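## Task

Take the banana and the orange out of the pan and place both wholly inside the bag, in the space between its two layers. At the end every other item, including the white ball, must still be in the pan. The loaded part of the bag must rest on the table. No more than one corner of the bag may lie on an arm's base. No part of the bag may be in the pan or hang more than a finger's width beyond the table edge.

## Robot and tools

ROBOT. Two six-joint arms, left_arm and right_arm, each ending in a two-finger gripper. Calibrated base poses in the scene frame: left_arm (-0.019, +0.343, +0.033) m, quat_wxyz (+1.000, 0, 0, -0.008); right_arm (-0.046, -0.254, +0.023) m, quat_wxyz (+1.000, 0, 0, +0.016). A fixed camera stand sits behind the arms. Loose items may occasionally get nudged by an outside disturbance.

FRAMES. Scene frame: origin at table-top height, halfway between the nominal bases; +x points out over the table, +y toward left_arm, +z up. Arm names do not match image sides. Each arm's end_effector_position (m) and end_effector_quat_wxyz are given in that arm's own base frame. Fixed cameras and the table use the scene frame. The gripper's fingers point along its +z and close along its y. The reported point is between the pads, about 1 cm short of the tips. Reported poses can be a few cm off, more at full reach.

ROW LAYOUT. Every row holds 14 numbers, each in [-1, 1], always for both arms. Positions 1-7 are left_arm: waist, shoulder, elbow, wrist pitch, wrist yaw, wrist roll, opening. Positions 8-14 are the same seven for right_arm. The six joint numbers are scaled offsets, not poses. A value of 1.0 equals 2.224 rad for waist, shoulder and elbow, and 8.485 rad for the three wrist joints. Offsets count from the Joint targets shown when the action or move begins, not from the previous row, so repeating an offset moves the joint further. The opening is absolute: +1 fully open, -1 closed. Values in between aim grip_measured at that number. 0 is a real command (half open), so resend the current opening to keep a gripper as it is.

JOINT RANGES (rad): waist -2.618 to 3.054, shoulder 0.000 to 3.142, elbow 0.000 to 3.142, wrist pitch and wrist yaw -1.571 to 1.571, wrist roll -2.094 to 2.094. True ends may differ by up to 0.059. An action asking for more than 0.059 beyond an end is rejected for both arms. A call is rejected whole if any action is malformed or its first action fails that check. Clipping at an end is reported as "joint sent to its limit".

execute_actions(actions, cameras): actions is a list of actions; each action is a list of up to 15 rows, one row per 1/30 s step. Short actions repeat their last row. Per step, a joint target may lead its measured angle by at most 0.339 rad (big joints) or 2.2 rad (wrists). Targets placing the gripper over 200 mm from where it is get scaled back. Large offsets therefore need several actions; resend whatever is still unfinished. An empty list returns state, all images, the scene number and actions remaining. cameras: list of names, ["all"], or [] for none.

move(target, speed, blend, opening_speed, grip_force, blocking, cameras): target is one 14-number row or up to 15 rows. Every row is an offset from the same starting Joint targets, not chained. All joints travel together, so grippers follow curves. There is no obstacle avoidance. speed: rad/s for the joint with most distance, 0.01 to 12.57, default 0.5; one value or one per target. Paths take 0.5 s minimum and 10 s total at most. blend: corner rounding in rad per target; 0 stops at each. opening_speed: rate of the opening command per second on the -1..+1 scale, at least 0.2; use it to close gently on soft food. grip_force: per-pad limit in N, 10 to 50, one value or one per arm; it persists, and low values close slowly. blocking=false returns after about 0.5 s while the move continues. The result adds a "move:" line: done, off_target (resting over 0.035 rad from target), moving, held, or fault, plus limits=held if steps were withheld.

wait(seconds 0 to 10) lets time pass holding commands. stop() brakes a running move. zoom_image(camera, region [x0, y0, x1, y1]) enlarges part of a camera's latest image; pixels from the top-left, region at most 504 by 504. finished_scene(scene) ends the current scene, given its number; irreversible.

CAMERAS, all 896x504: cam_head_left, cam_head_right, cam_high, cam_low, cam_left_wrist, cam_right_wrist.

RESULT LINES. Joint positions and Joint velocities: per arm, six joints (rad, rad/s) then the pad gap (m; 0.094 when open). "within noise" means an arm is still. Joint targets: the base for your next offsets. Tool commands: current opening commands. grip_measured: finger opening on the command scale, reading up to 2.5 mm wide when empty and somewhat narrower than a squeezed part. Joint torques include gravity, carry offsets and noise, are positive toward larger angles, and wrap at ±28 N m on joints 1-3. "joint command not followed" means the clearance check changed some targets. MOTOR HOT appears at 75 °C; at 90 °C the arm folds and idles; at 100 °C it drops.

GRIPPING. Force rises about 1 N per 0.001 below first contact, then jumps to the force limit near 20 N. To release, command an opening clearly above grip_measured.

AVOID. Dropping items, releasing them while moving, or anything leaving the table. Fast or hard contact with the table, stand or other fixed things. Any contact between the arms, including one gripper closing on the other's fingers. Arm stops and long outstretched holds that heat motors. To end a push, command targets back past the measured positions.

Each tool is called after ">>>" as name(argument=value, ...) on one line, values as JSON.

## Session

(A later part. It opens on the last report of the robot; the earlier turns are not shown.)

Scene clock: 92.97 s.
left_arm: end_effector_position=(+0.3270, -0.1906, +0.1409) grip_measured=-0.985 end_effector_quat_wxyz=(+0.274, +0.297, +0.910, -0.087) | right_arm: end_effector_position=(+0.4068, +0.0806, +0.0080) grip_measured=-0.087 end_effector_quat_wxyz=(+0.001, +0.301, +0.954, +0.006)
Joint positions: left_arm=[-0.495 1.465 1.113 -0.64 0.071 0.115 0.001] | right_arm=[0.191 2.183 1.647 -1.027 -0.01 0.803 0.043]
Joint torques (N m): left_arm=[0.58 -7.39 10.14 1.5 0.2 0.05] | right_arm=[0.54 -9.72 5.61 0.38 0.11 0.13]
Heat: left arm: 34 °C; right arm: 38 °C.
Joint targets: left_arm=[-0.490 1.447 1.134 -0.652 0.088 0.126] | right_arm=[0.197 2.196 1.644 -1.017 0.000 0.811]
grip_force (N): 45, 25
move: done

>>> move(target=[[0,0,0,0,0,0,-1,0,-0.0656,0,-0.0078,0,0,-0.25],[0,0,0,0,0,0,-1,0,-0.223,-0.0647,0.0374,0,0.01,-0.25],[0,0,0,0,0,0,-1,0.1776,-0.4438,-0.518,0.1619,-0.0297,0.0785,-0.25],[0,0,0,0,0,0,-1,0.2208,-0.1785,-0.3692,0.1932,-0.0191,0.0824,-0.25]], speed=[0.2,0.4,0.45,0.3], blend=[0.04,0.06,0.05,0], cameras=["cam_right_wrist","cam_low","cam_head_right"])

>>> zoom_image(camera="cam_low", region=[360, 200, 620, 390])

>>> zoom_image(camera="cam_head_right", region=[230, 160, 470, 360])

Scene clock: 100.73 s.
left_arm: end_effector_position=(+0.3270, -0.1906, +0.1409) grip_measured=-0.985 end_effector_quat_wxyz=(+0.274, +0.297, +0.910, -0.087) | right_arm: end_effector_position=(+0.3599, +0.3301, +0.1039) grip_measured=-0.088 end_effector_quat_wxyz=(+0.191, +0.288, +0.779, +0.523)
Joint positions: left_arm=[-0.495 1.465 1.113 -0.64 0.071 0.115 0.001] | right_arm=[0.681 1.789 0.794 0.599 -0.173 1.504 0.043]
Joint torques (N m): left_arm=[0.58 -7.5 10.15 1.5 0.2 0.07] | right_arm=[0.66 -7.05 8.73 2.07 0.04 0.06]
Heat: left arm: 34 °C; right arm: 39 °C.
Joint targets: left_arm=[-0.490 1.447 1.134 -0.652 0.088 0.126] | right_arm=[0.688 1.799 0.822 0.622 -0.162 1.510]
grip_force (N): 45, 25
move: done
Images, in order (width x height): cam_head_right 896x504, cam_low 896x504, cam_right_wrist 896x504.

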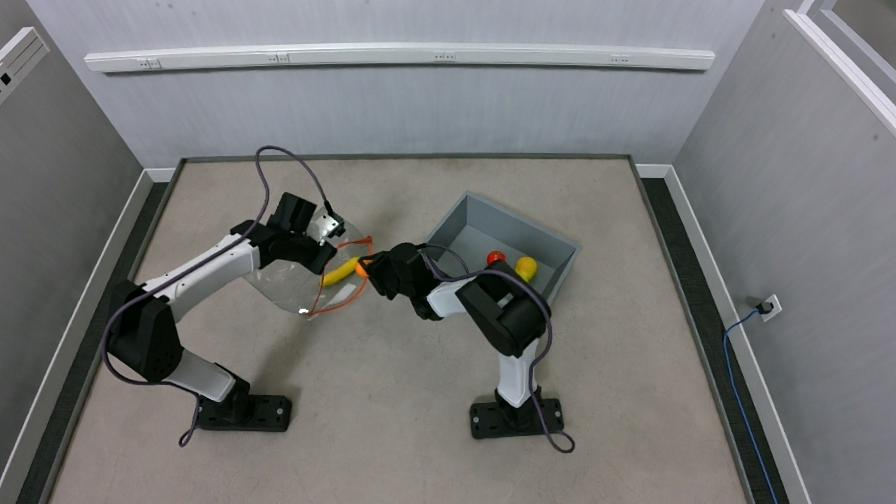

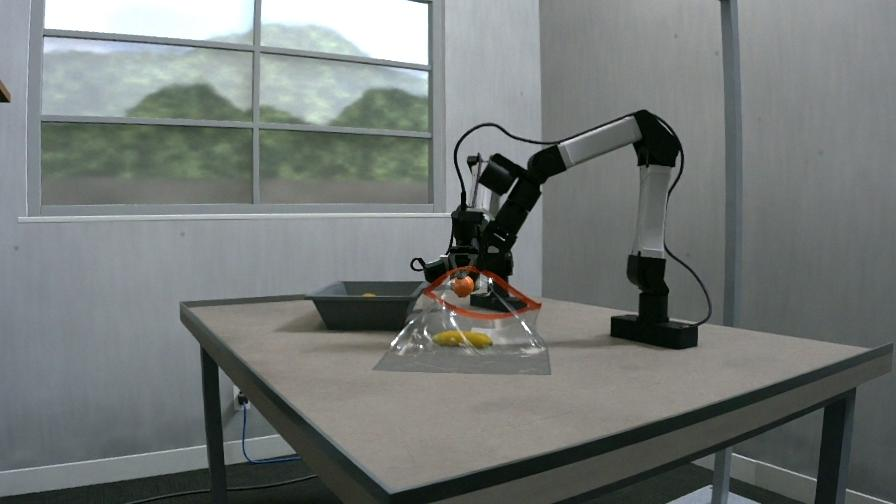

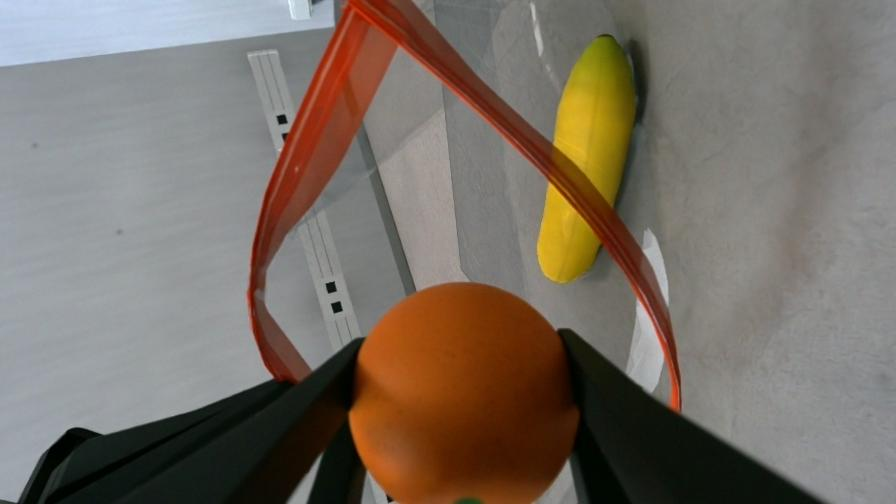

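Scaled by 1.938 from the camera's 896x504 image, which has a finer 1280x720 frame.

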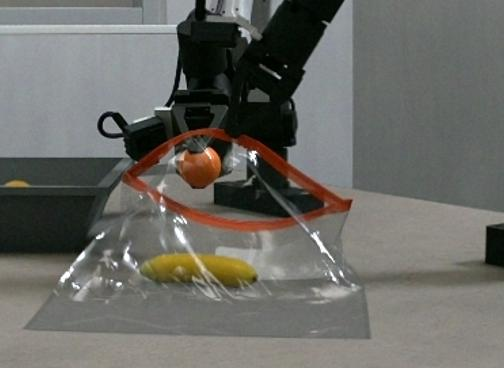

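Scaled by 2.100 from the camera's 896x504 image, which has a finer 1280x720 frame.

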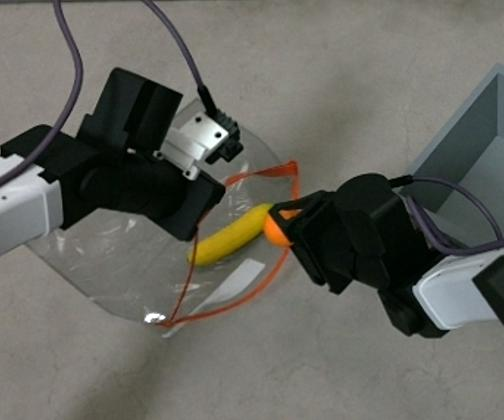

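>>> move(target=[0,0,0,0,0,0,-1,0.0127,0.1141,0.151,-0.0463,0.0058,-0.0029,-0.25], speed=0.2, cameras=["cam_right_wrist","cam_low","cam_head_right"])

>>> zoom_image(camera="cam_low", region=[360, 200, 620, 390])

>>> zoom_image(camera="cam_head_right", region=[230, 160, 470, 360])

Scene clock: 103.60 s.
left_arm: end_effector_position=(+0.3270, -0.1906, +0.1409) grip_measured=-0.985 end_effector_quat_wxyz=(+0.274, +0.297, +0.910, -0.087) | right_arm: end_effector_position=(+0.3875, +0.3603, +0.0372) grip_measured=-0.088 end_effector_quat_wxyz=(+0.144, +0.320, +0.843, +0.408)
Joint positions: left_arm=[-0.495 1.465 1.113 -0.64 0.071 0.115 0.001] | right_arm=[0.709 2.04 1.131 0.226 -0.124 1.494 0.043]
Joint torques (N m): left_arm=[0.61 -7.45 10.15 1.5 0.21 0.06] | right_arm=[0.76 -8.9 8.8 1.66 0.06 -0.11]
Heat: left arm: 34 °C; right arm: 39 °C.
Joint targets: left_arm=[-0.490 1.447 1.134 -0.652 0.088 0.126] | right_arm=[0.716 2.053 1.158 0.229 -0.113 1.485]
grip_force (N): 45, 25
move: done
Images, in order (width x height): cam_head_right 896x504, cam_low 896x504, cam_right_wrist 896x504.

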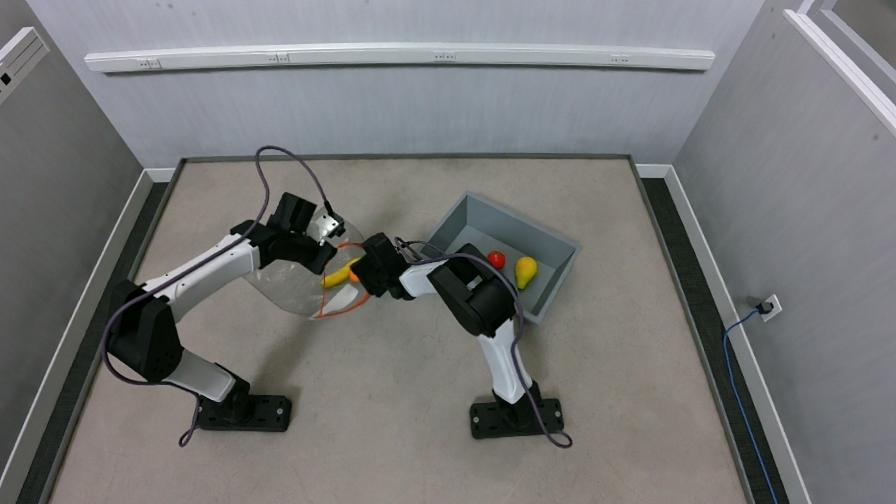

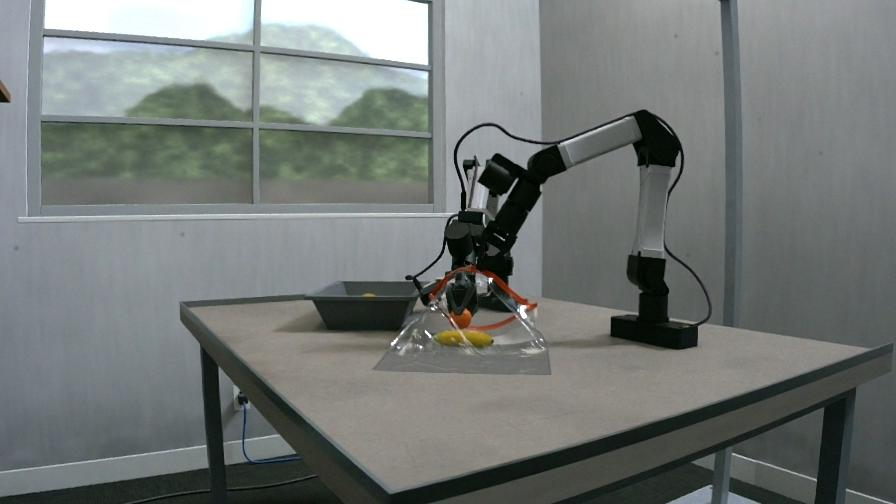

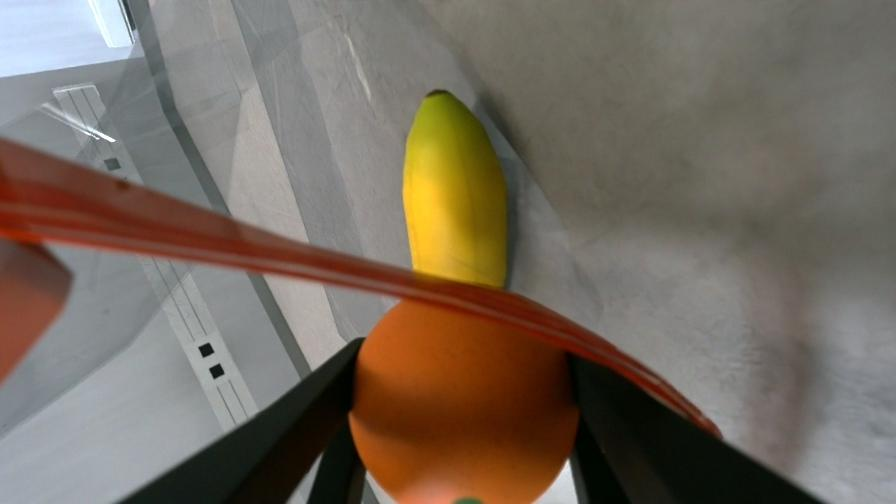

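Scaled by 1.938 from the camera's 896x504 image, which has a finer 1280x720 frame.

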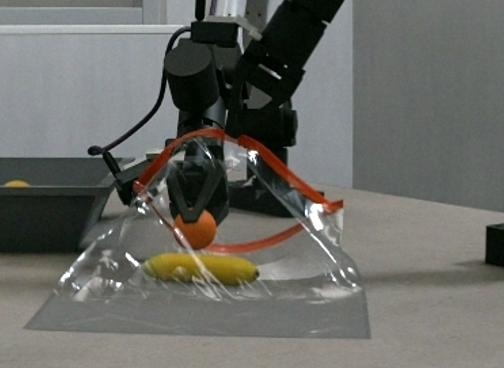

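Scaled by 2.100 from the camera's 896x504 image, which has a finer 1280x720 frame.

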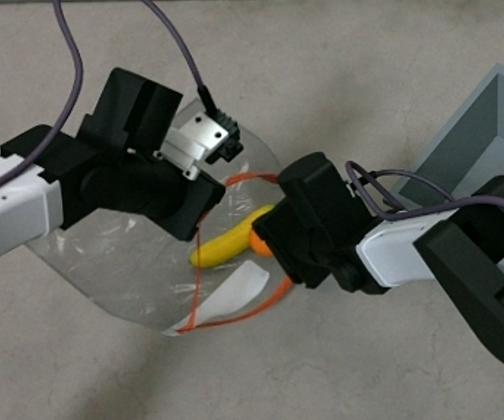

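>>> move(target=[0,0,0,0,0,0,-1,0,0.0258,0.0023,0.0062,0,0,-0.25], speed=0.1, cameras=["cam_right_wrist","cam_low"])

>>> zoom_image(camera="cam_low", region=[360, 200, 620, 390])

Scene clock: 105.03 s.
left_arm: end_effector_position=(+0.3269, -0.1905, +0.1408) grip_measured=-0.985 end_effector_quat_wxyz=(+0.274, +0.297, +0.911, -0.087) | right_arm: end_effector_position=(+0.3888, +0.3614, +0.0157) grip_measured=-0.088 end_effector_quat_wxyz=(+0.140, +0.323, +0.846, +0.400)
Joint positions: left_arm=[-0.495 1.465 1.113 -0.64 0.071 0.115 0.001] | right_arm=[0.709 2.098 1.134 0.262 -0.123 1.494 0.043]
Joint torques (N m): left_arm=[0.62 -7.43 10.15 1.5 0.22 0.05] | right_arm=[0.7 -9.21 8.72 1.85 0.06 -0.1]
Heat: left arm: 34 °C; right arm: 39 °C.
Joint targets: left_arm=[-0.490 1.447 1.134 -0.652 0.088 0.126] | right_arm=[0.716 2.110 1.163 0.282 -0.113 1.485]
grip_force (N): 45, 25
move: done
Images, in order (width x height): cam_low 896x504, cam_right_wrist 896x504.

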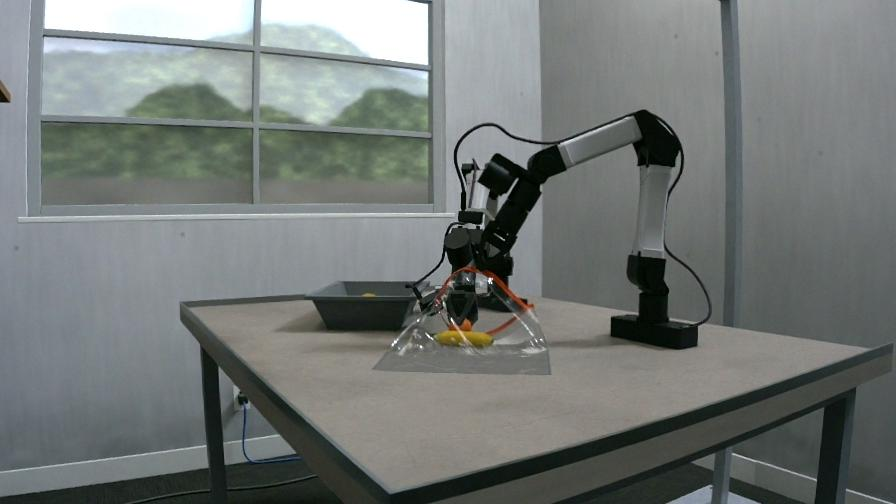

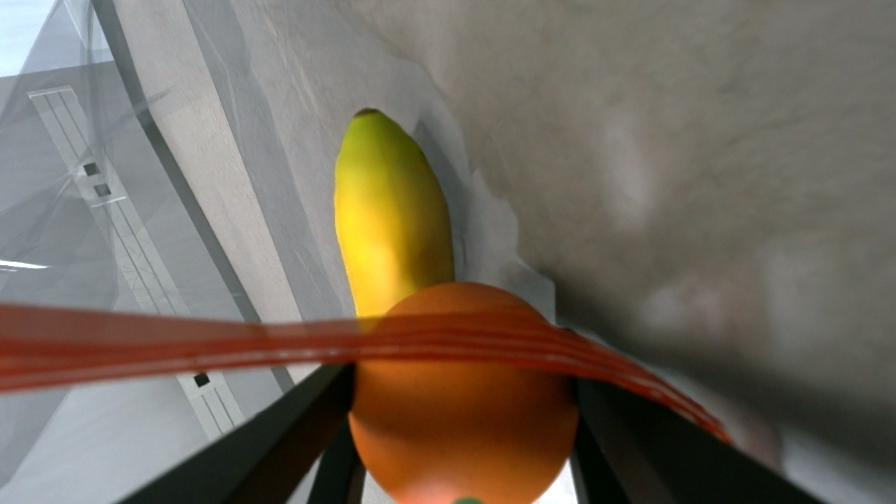

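Scaled by 1.938 from the camera's 896x504 image, which has a finer 1280x720 frame.

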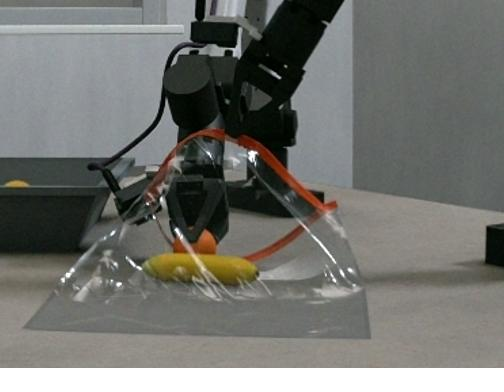

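>>> move(target=[0,0,0,0,0,0,-1,0.0024,0.0205,0.0402,-0.0045,0.0006,0,-0.25], speed=0.07, cameras=["cam_right_wrist","cam_low","cam_head_right"])

>>> zoom_image(camera="cam_low", region=[360, 200, 620, 390])

>>> zoom_image(camera="cam_head_right", region=[230, 160, 470, 360])

Scene clock: 107.13 s.
left_arm: end_effector_position=(+0.3269, -0.1905, +0.1408) grip_measured=-0.985 end_effector_quat_wxyz=(+0.274, +0.297, +0.911, -0.087) | right_arm: end_effector_position=(+0.4047, +0.3771, +0.0250) grip_measured=-0.088 end_effector_quat_wxyz=(+0.148, +0.318, +0.841, +0.412)
Joint positions: left_arm=[-0.495 1.465 1.113 -0.64 0.071 0.115 0.001] | right_arm=[0.713 2.14 1.226 0.243 -0.119 1.494 0.043]
Joint torques (N m): left_arm=[0.59 -7.42 10.11 1.5 0.22 0.06] | right_arm=[0.87 -9.48 8.66 1.69 0.07 -0.1]
Heat: left arm: 34 °C; right arm: 39 °C.
Joint targets: left_arm=[-0.490 1.447 1.134 -0.652 0.088 0.126] | right_arm=[0.721 2.156 1.253 0.244 -0.108 1.485]
grip_force (N): 45, 25
move: done
Images, in order (width x height): cam_head_right 896x504, cam_low 896x504, cam_right_wrist 896x504.

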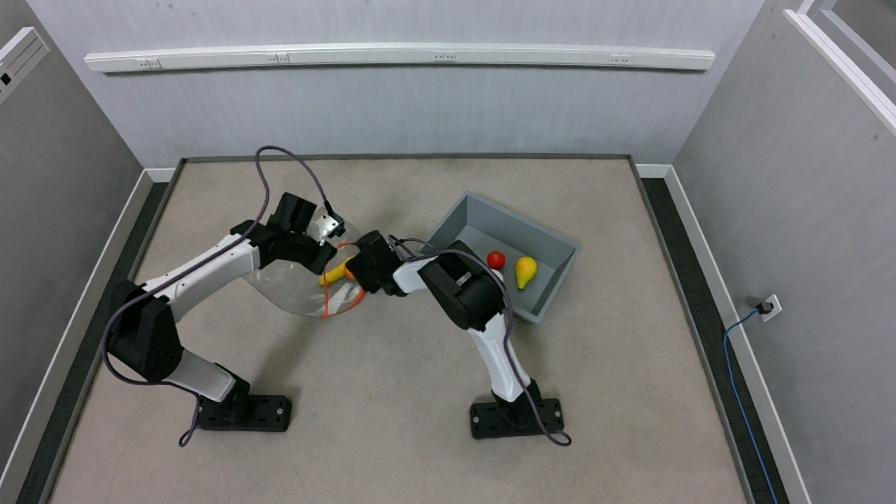

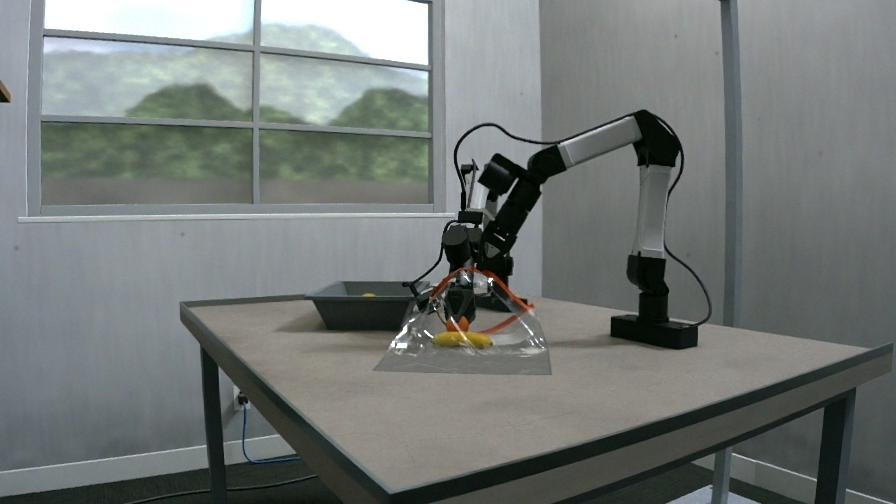

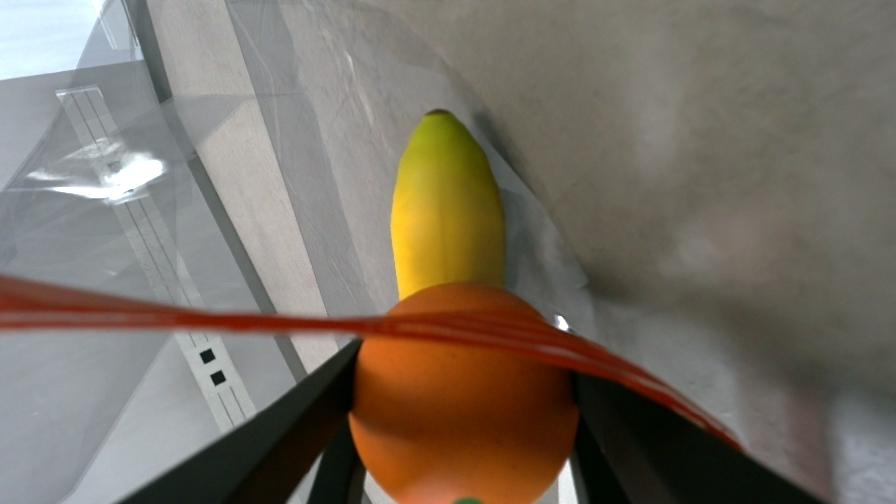

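Scaled by 1.938 from the camera's 896x504 image, which has a finer 1280x720 frame.

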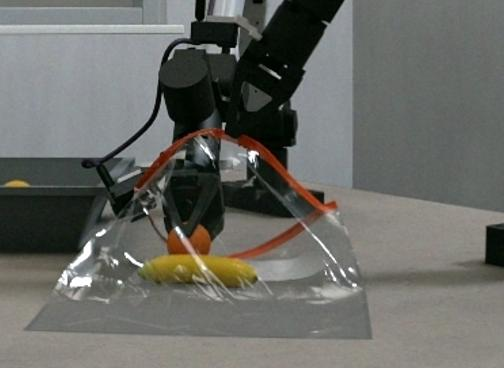

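Scaled by 2.100 from the camera's 896x504 image, which has a finer 1280x720 frame.

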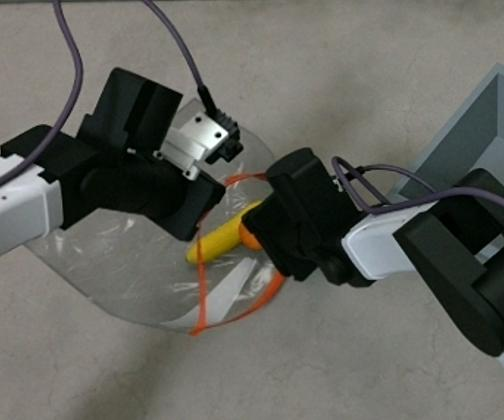

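>>> move(target=[0,0,0,0,0,0,-1,0,0.0126,0,0.0033,0,0,-0.25], speed=0.07, cameras=["cam_right_wrist","cam_low","cam_head_right"])

>>> zoom_image(camera="cam_low", region=[360, 200, 620, 390])

Scene clock: 108.23 s.
left_arm: end_effector_position=(+0.3269, -0.1905, +0.1408) grip_measured=-0.985 end_effector_quat_wxyz=(+0.274, +0.297, +0.911, -0.087) | right_arm: end_effector_position=(+0.4041, +0.3764, +0.0120) grip_measured=-0.088 end_effector_quat_wxyz=(+0.144, +0.321, +0.844, +0.404)
Joint positions: left_arm=[-0.495 1.465 1.113 -0.64 0.071 0.115 0.001] | right_arm=[0.713 2.169 1.228 0.252 -0.118 1.494 0.043]
Joint torques (N m): left_arm=[0.62 -7.43 10.07 1.5 0.21 0.06] | right_arm=[0.92 -9.62 8.42 1.8 0.07 -0.1]
Heat: left arm: 34 °C; right arm: 39 °C.
Joint targets: left_arm=[-0.490 1.447 1.134 -0.652 0.088 0.126] | right_arm=[0.721 2.184 1.253 0.272 -0.108 1.486]
grip_force (N): 45, 25
move: done
Images, in order (width x height): cam_head_right 896x504, cam_low 896x504, cam_right_wrist 896x504.

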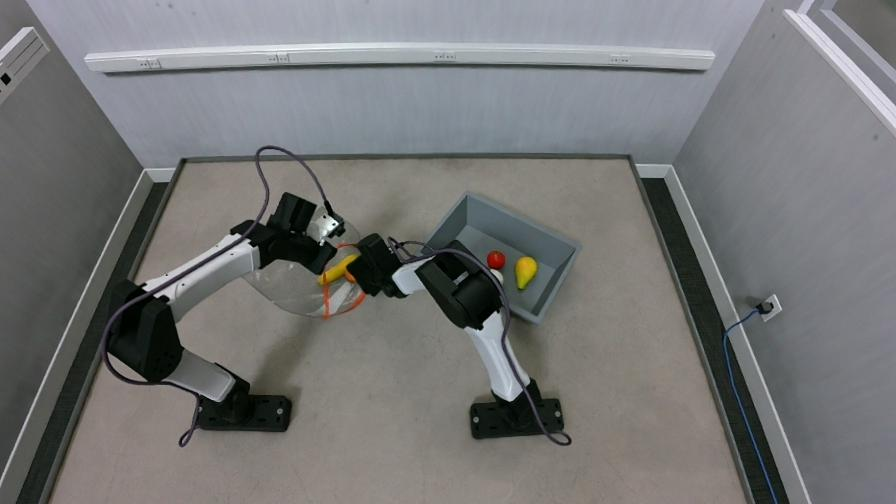

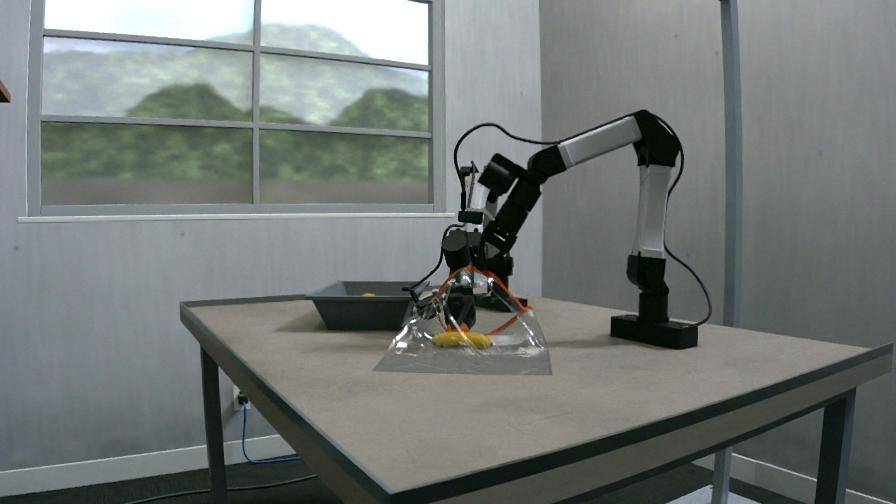

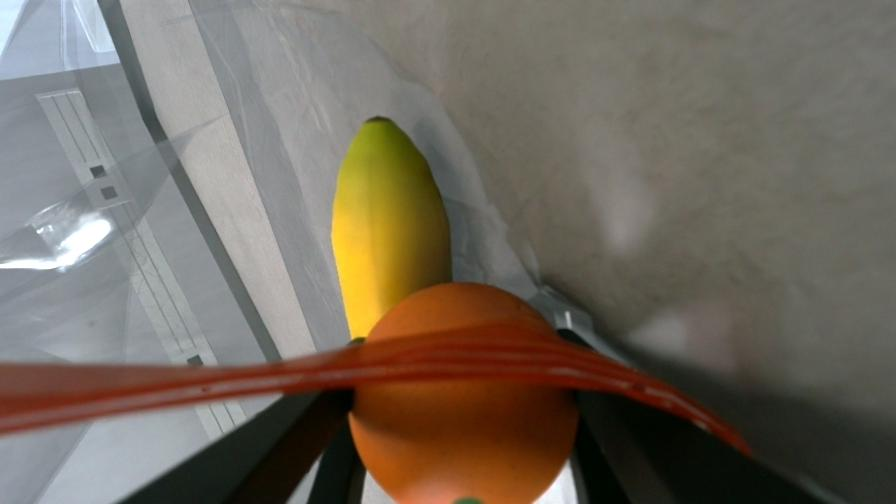

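Scaled by 1.938 from the camera's 896x504 image, which has a finer 1280x720 frame.

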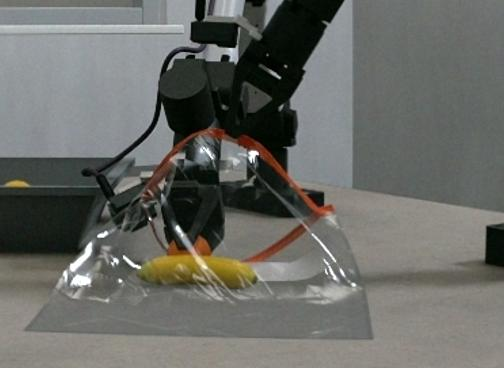

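>>> move(target=[[0,0,0,0,0,0,-1,0,0,0,0,0,0,-0.25],[0,0,0,0,0,0,-1,0,-0.001,0,0,0,0,0.15]], speed=0.1, opening_speed=0.3, cameras=["cam_right_wrist"])

>>> zoom_image(camera="cam_right_wrist", region=[250, 80, 754, 504])

Scene clock: 111.00 s.
left_arm: end_effector_position=(+0.3269, -0.1905, +0.1408) grip_measured=-0.985 end_effector_quat_wxyz=(+0.274, +0.297, +0.911, -0.087) | right_arm: end_effector_position=(+0.4063, +0.3783, +0.0156) grip_measured=+0.148 end_effector_quat_wxyz=(+0.148, +0.319, +0.841, +0.411)
Joint positions: left_arm=[-0.495 1.465 1.113 -0.64 0.071 0.115 0.001] | right_arm=[0.713 2.169 1.23 0.266 -0.118 1.494 0.054]
Joint torques (N m): left_arm=[0.57 -7.43 10.14 1.5 0.2 0.06] | right_arm=[0.87 -9.84 8.25 1.71 0.07 -0.1]
Heat: left arm: 34 °C; right arm: 39 °C.
Joint targets: left_arm=[-0.490 1.447 1.134 -0.652 0.088 0.126] | right_arm=[0.721 2.182 1.253 0.272 -0.108 1.485]
grip_force (N): 45, 25
move: done
Images, in order (width x height): cam_right_wrist 896x504.

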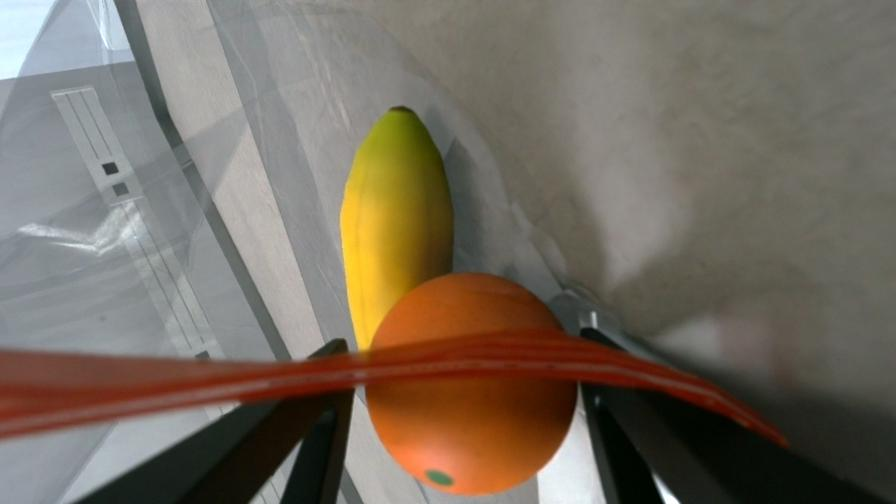

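Scaled by 1.000.

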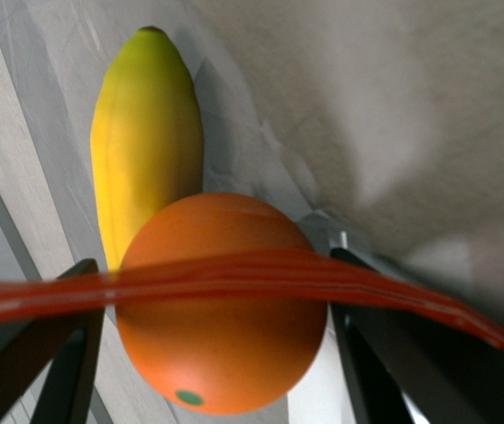

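>>> move(target=[[0,0,0,0,0,0,-1,-0.0046,-0.0796,-0.0521,-0.0078,-0.001,-0.0003,0.15],[0,0,0,0,0,0,-1,-0.0093,-0.1582,-0.1043,-0.0155,-0.0021,-0.0007,-0.7],[0,0,0,0,0,0,-1,-0.0369,-0.3677,-0.1776,-0.0515,-0.0078,-0.0055,-0.7]], speed=[0.12,0.2,0.3], cameras=["cam_right_wrist","cam_low","cam_head_right"])

>>> zoom_image(camera="cam_low", region=[360, 200, 620, 390])

>>> zoom_image(camera="cam_head_right", region=[230, 160, 470, 360])

Scene clock: 119.70 s.
left_arm: end_effector_position=(+0.3269, -0.1905, +0.1408) grip_measured=-0.985 end_effector_quat_wxyz=(+0.274, +0.297, +0.911, -0.087) | right_arm: end_effector_position=(+0.3046, +0.2656, +0.1451) grip_measured=-0.699 end_effector_quat_wxyz=(+0.147, +0.320, +0.844, +0.404)
Joint positions: left_arm=[-0.495 1.465 1.113 -0.64 0.071 0.115 0.001] | right_arm=[0.646 1.389 0.863 -0.167 -0.165 1.448 0.014]
Joint torques (N m): left_arm=[0.59 -7.42 10.15 1.5 0.21 0.06] | right_arm=[-0.66 -7.62 6.69 1.69 -0.13 -0.1]
Heat: left arm: 35 °C; right arm: 42 °C.
Joint targets: left_arm=[-0.490 1.447 1.134 -0.652 0.088 0.126] | right_arm=[0.639 1.364 0.858 -0.165 -0.174 1.439]
grip_force (N): 45, 25
move: done; target 2's new numbers were sent with right_arm's shoulder 0.041 rad from that target
Images, in order (width x height): cam_head_right 896x504, cam_low 896x504, cam_right_wrist 896x504.

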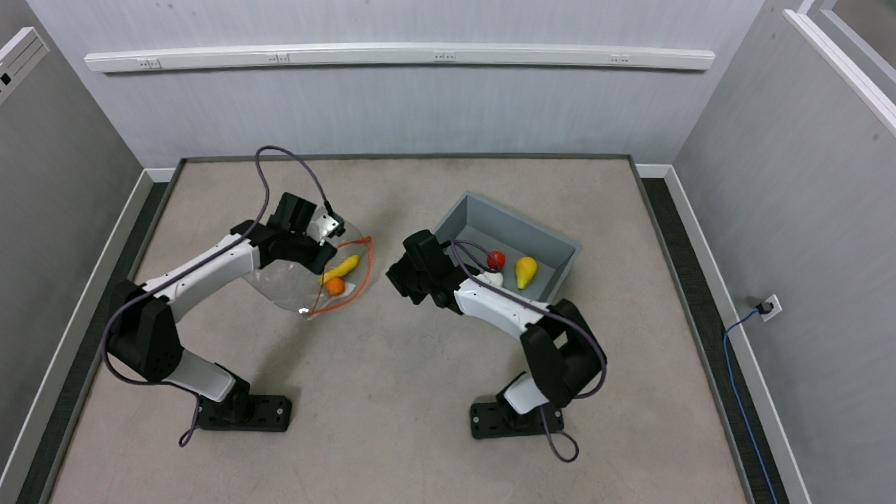

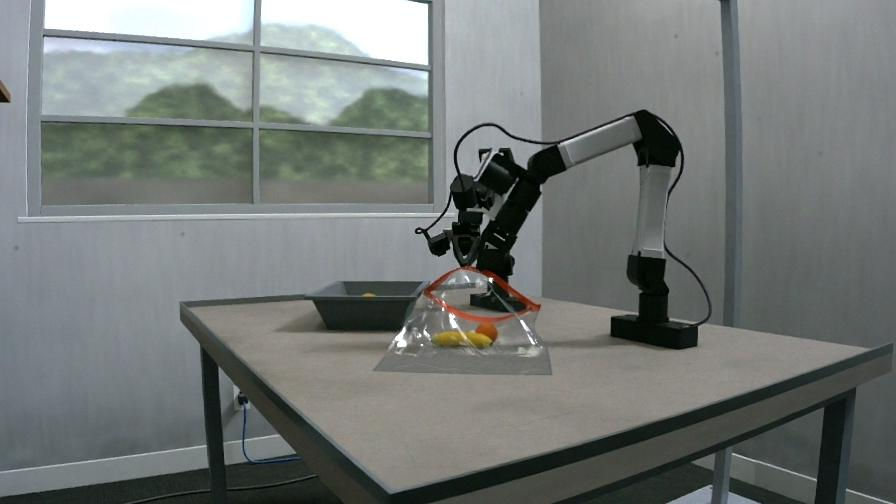

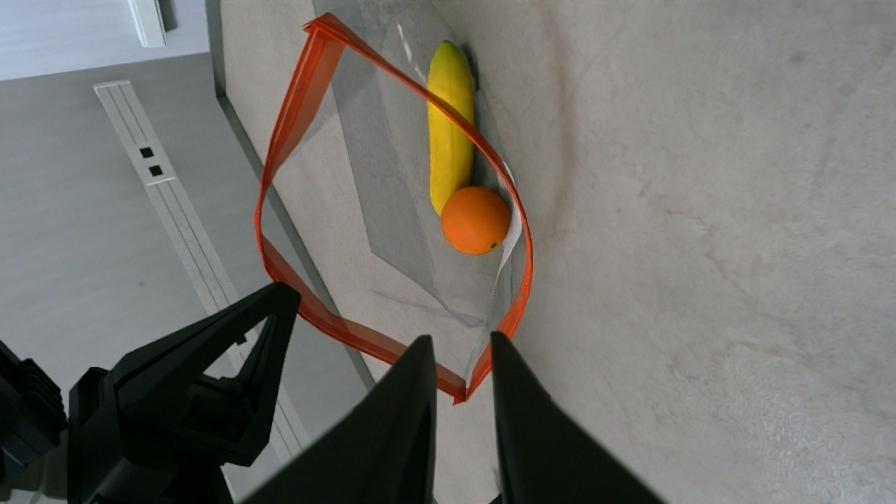

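Scaled by 1.938 from the camera's 896x504 image, which has a finer 1280x720 frame.

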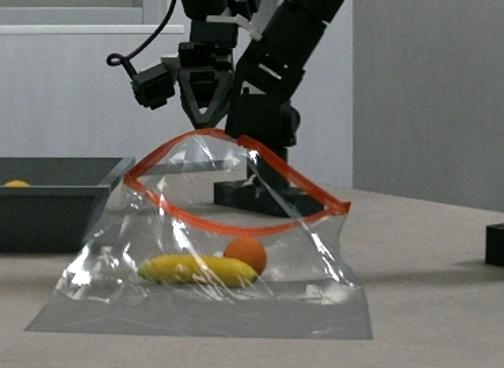

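Scaled by 2.100 from the camera's 896x504 image, which has a finer 1280x720 frame.

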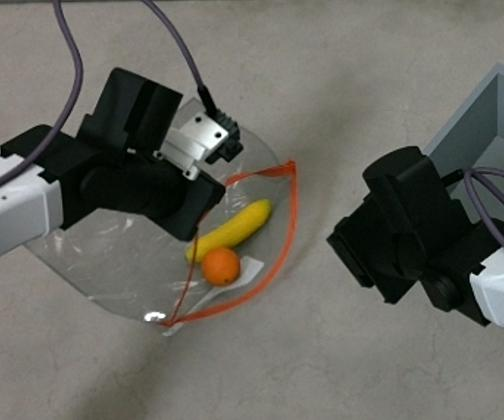

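>>> move(target=[[0,0,0,0,0,0,-1,-0.2,-0.03,0,0,0,0,-0.7],[-0.0594,0.0162,-0.0841,0.0269,-0.009,-0.0127,-1,-0.22,-0.03,0,0,0,0,-0.7],[-0.0531,0.1087,-0.1892,0.0787,-0.008,-0.0113,-1,-0.22,-0.03,0,0,0,0,-0.7]], speed=[0.5,0.15,0.15], blend=[0.05,0.05,0], cameras=["cam_left_wrist","cam_low","cam_head_right"])

>>> zoom_image(camera="cam_low", region=[360, 200, 620, 390])

>>> zoom_image(camera="cam_head_right", region=[230, 160, 470, 360])

Scene clock: 127.00 s.
left_arm: end_effector_position=(+0.3110, -0.2253, +0.0107) grip_measured=-0.985 end_effector_quat_wxyz=(+0.291, +0.306, +0.901, -0.102) | right_arm: end_effector_position=(+0.3904, +0.0918, +0.1696) grip_measured=-0.699 end_effector_quat_wxyz=(+0.259, +0.503, +0.733, +0.377)
Joint positions: left_arm=[-0.614 1.675 0.723 0.008 0.029 0.032 0.001] | right_arm=[0.157 1.324 0.863 -0.169 -0.17 1.447 0.014]
Joint torques (N m): left_arm=[0.62 -5.65 5.59 1.81 -0.07 -0.06] | right_arm=[-0.72 -7.38 6.86 1.74 -0.09 -0.1]
Heat: left arm: 35 °C; right arm: 41 °C.
Joint targets: left_arm=[-0.608 1.689 0.713 0.015 0.020 0.031] | right_arm=[0.150 1.297 0.858 -0.165 -0.174 1.439]
grip_force (N): 45, 25
move: done
Images, in order (width x height): cam_head_right 896x504, cam_low 896x504, cam_left_wrist 896x504.

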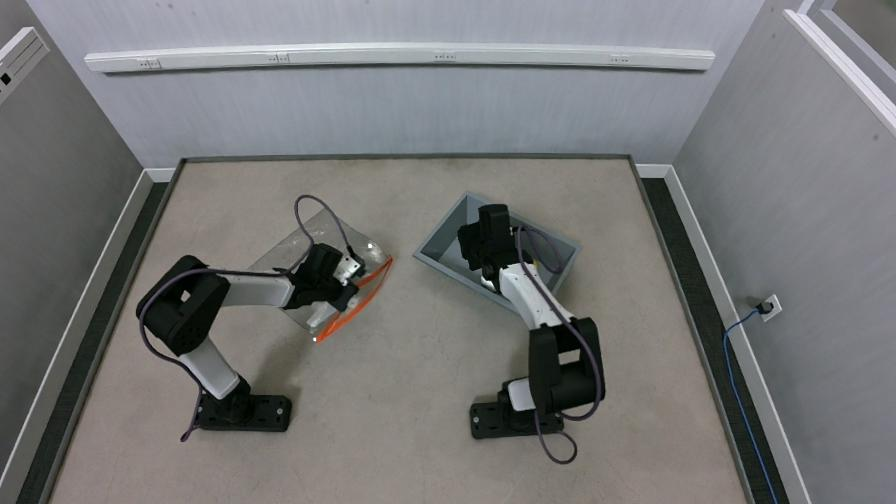

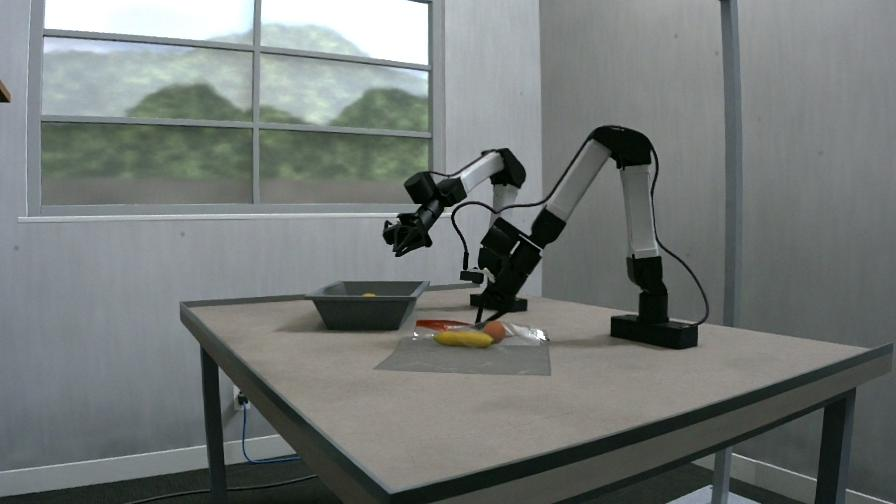

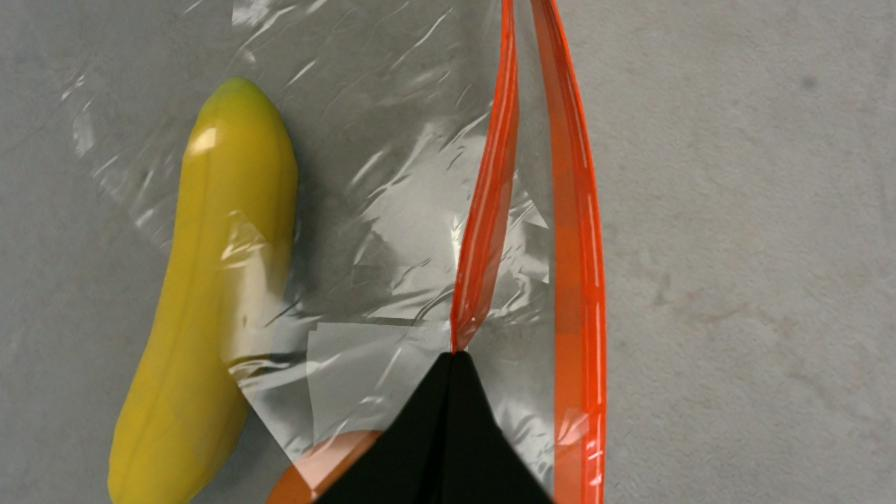

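Scaled by 1.938 from the camera's 896x504 image, which has a finer 1280x720 frame.

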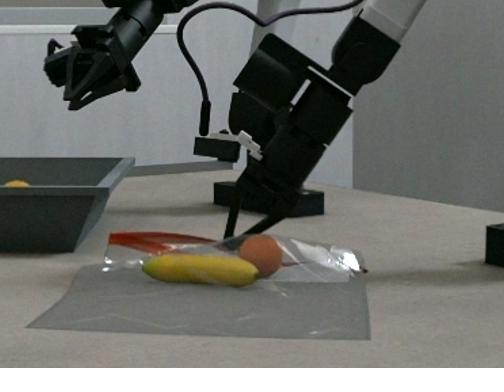

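Scaled by 2.100 from the camera's 896x504 image, which has a finer 1280x720 frame.

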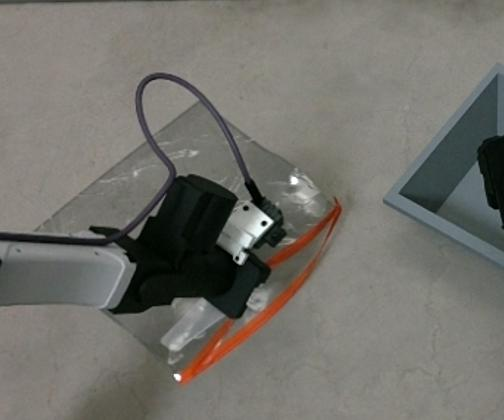

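>>> move(target=[[-0.0238,0.015,0,0.004,-0.0062,0,-1,0,0,0,0,0,0,-0.7],[-0.0238,0.018,0,0.0047,-0.0062,0,-0.5,0,0,0,0,0,0,-0.7]], speed=0.1, opening_speed=0.25, cameras=["cam_left_wrist","cam_low"])

>>> zoom_image(camera="cam_low", region=[360, 200, 620, 390])

Scene clock: 131.00 s.
left_arm: end_effector_position=(+0.3096, -0.2343, +0.0025) grip_measured=-0.502 end_effector_quat_wxyz=(+0.297, +0.318, +0.896, -0.088) | right_arm: end_effector_position=(+0.3904, +0.0918, +0.1696) grip_measured=-0.699 end_effector_quat_wxyz=(+0.259, +0.503, +0.733, +0.377)
Joint positions: left_arm=[-0.655 1.714 0.723 0.05 -0.016 0.032 0.023] | right_arm=[0.157 1.324 0.863 -0.169 -0.17 1.447 0.014]
Joint torques (N m): left_arm=[-0.27 -5.82 5.45 1.79 -0.15 -0.05] | right_arm=[-0.68 -7.38 6.86 1.74 -0.09 -0.1]
Heat: left arm: 35 °C; right arm: 40 °C.
Joint targets: left_arm=[-0.661 1.729 0.713 0.055 -0.033 0.031] | right_arm=[0.150 1.297 0.858 -0.165 -0.174 1.439]
grip_force (N): 45, 25
move: done
Images, in order (width x height): cam_low 896x504, cam_left_wrist 896x504.

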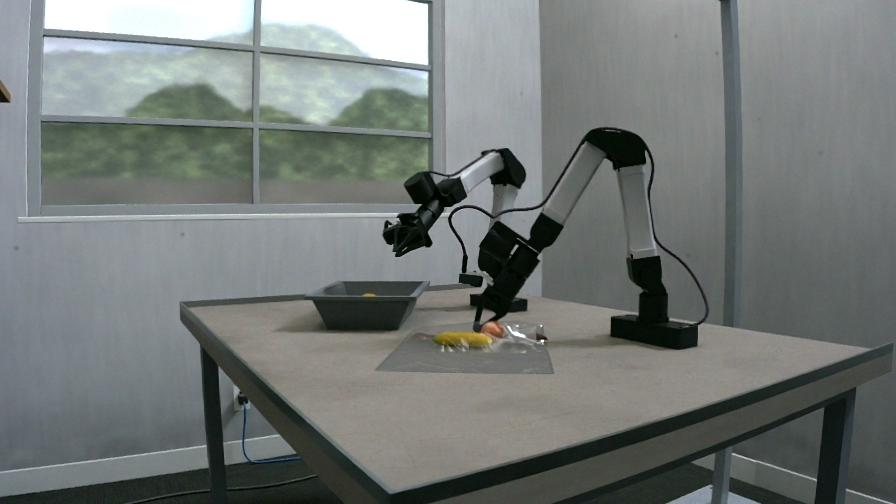

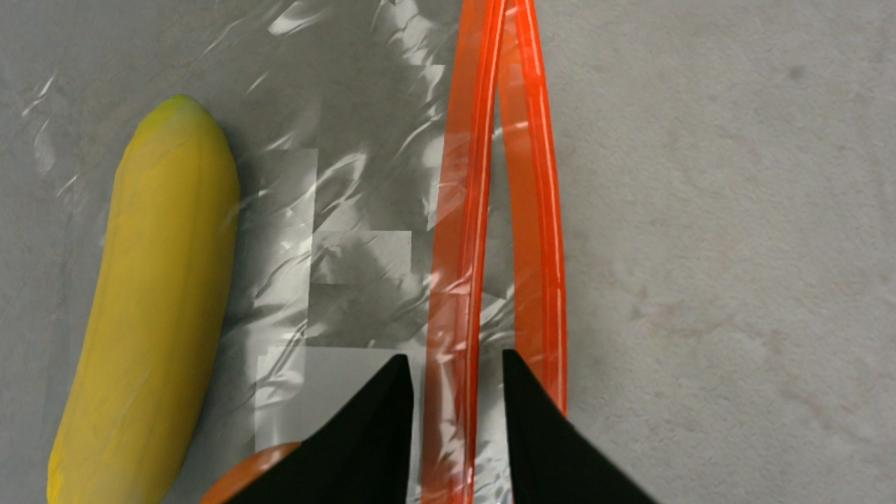

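Scaled by 1.938 from the camera's 896x504 image, which has a finer 1280x720 frame.

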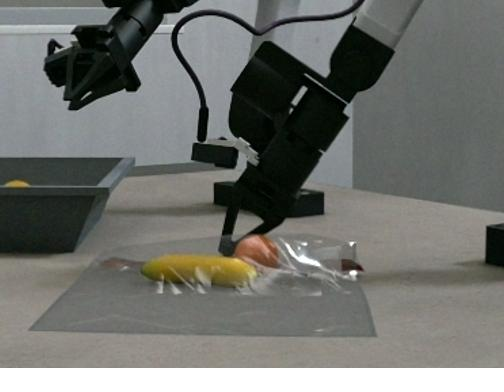

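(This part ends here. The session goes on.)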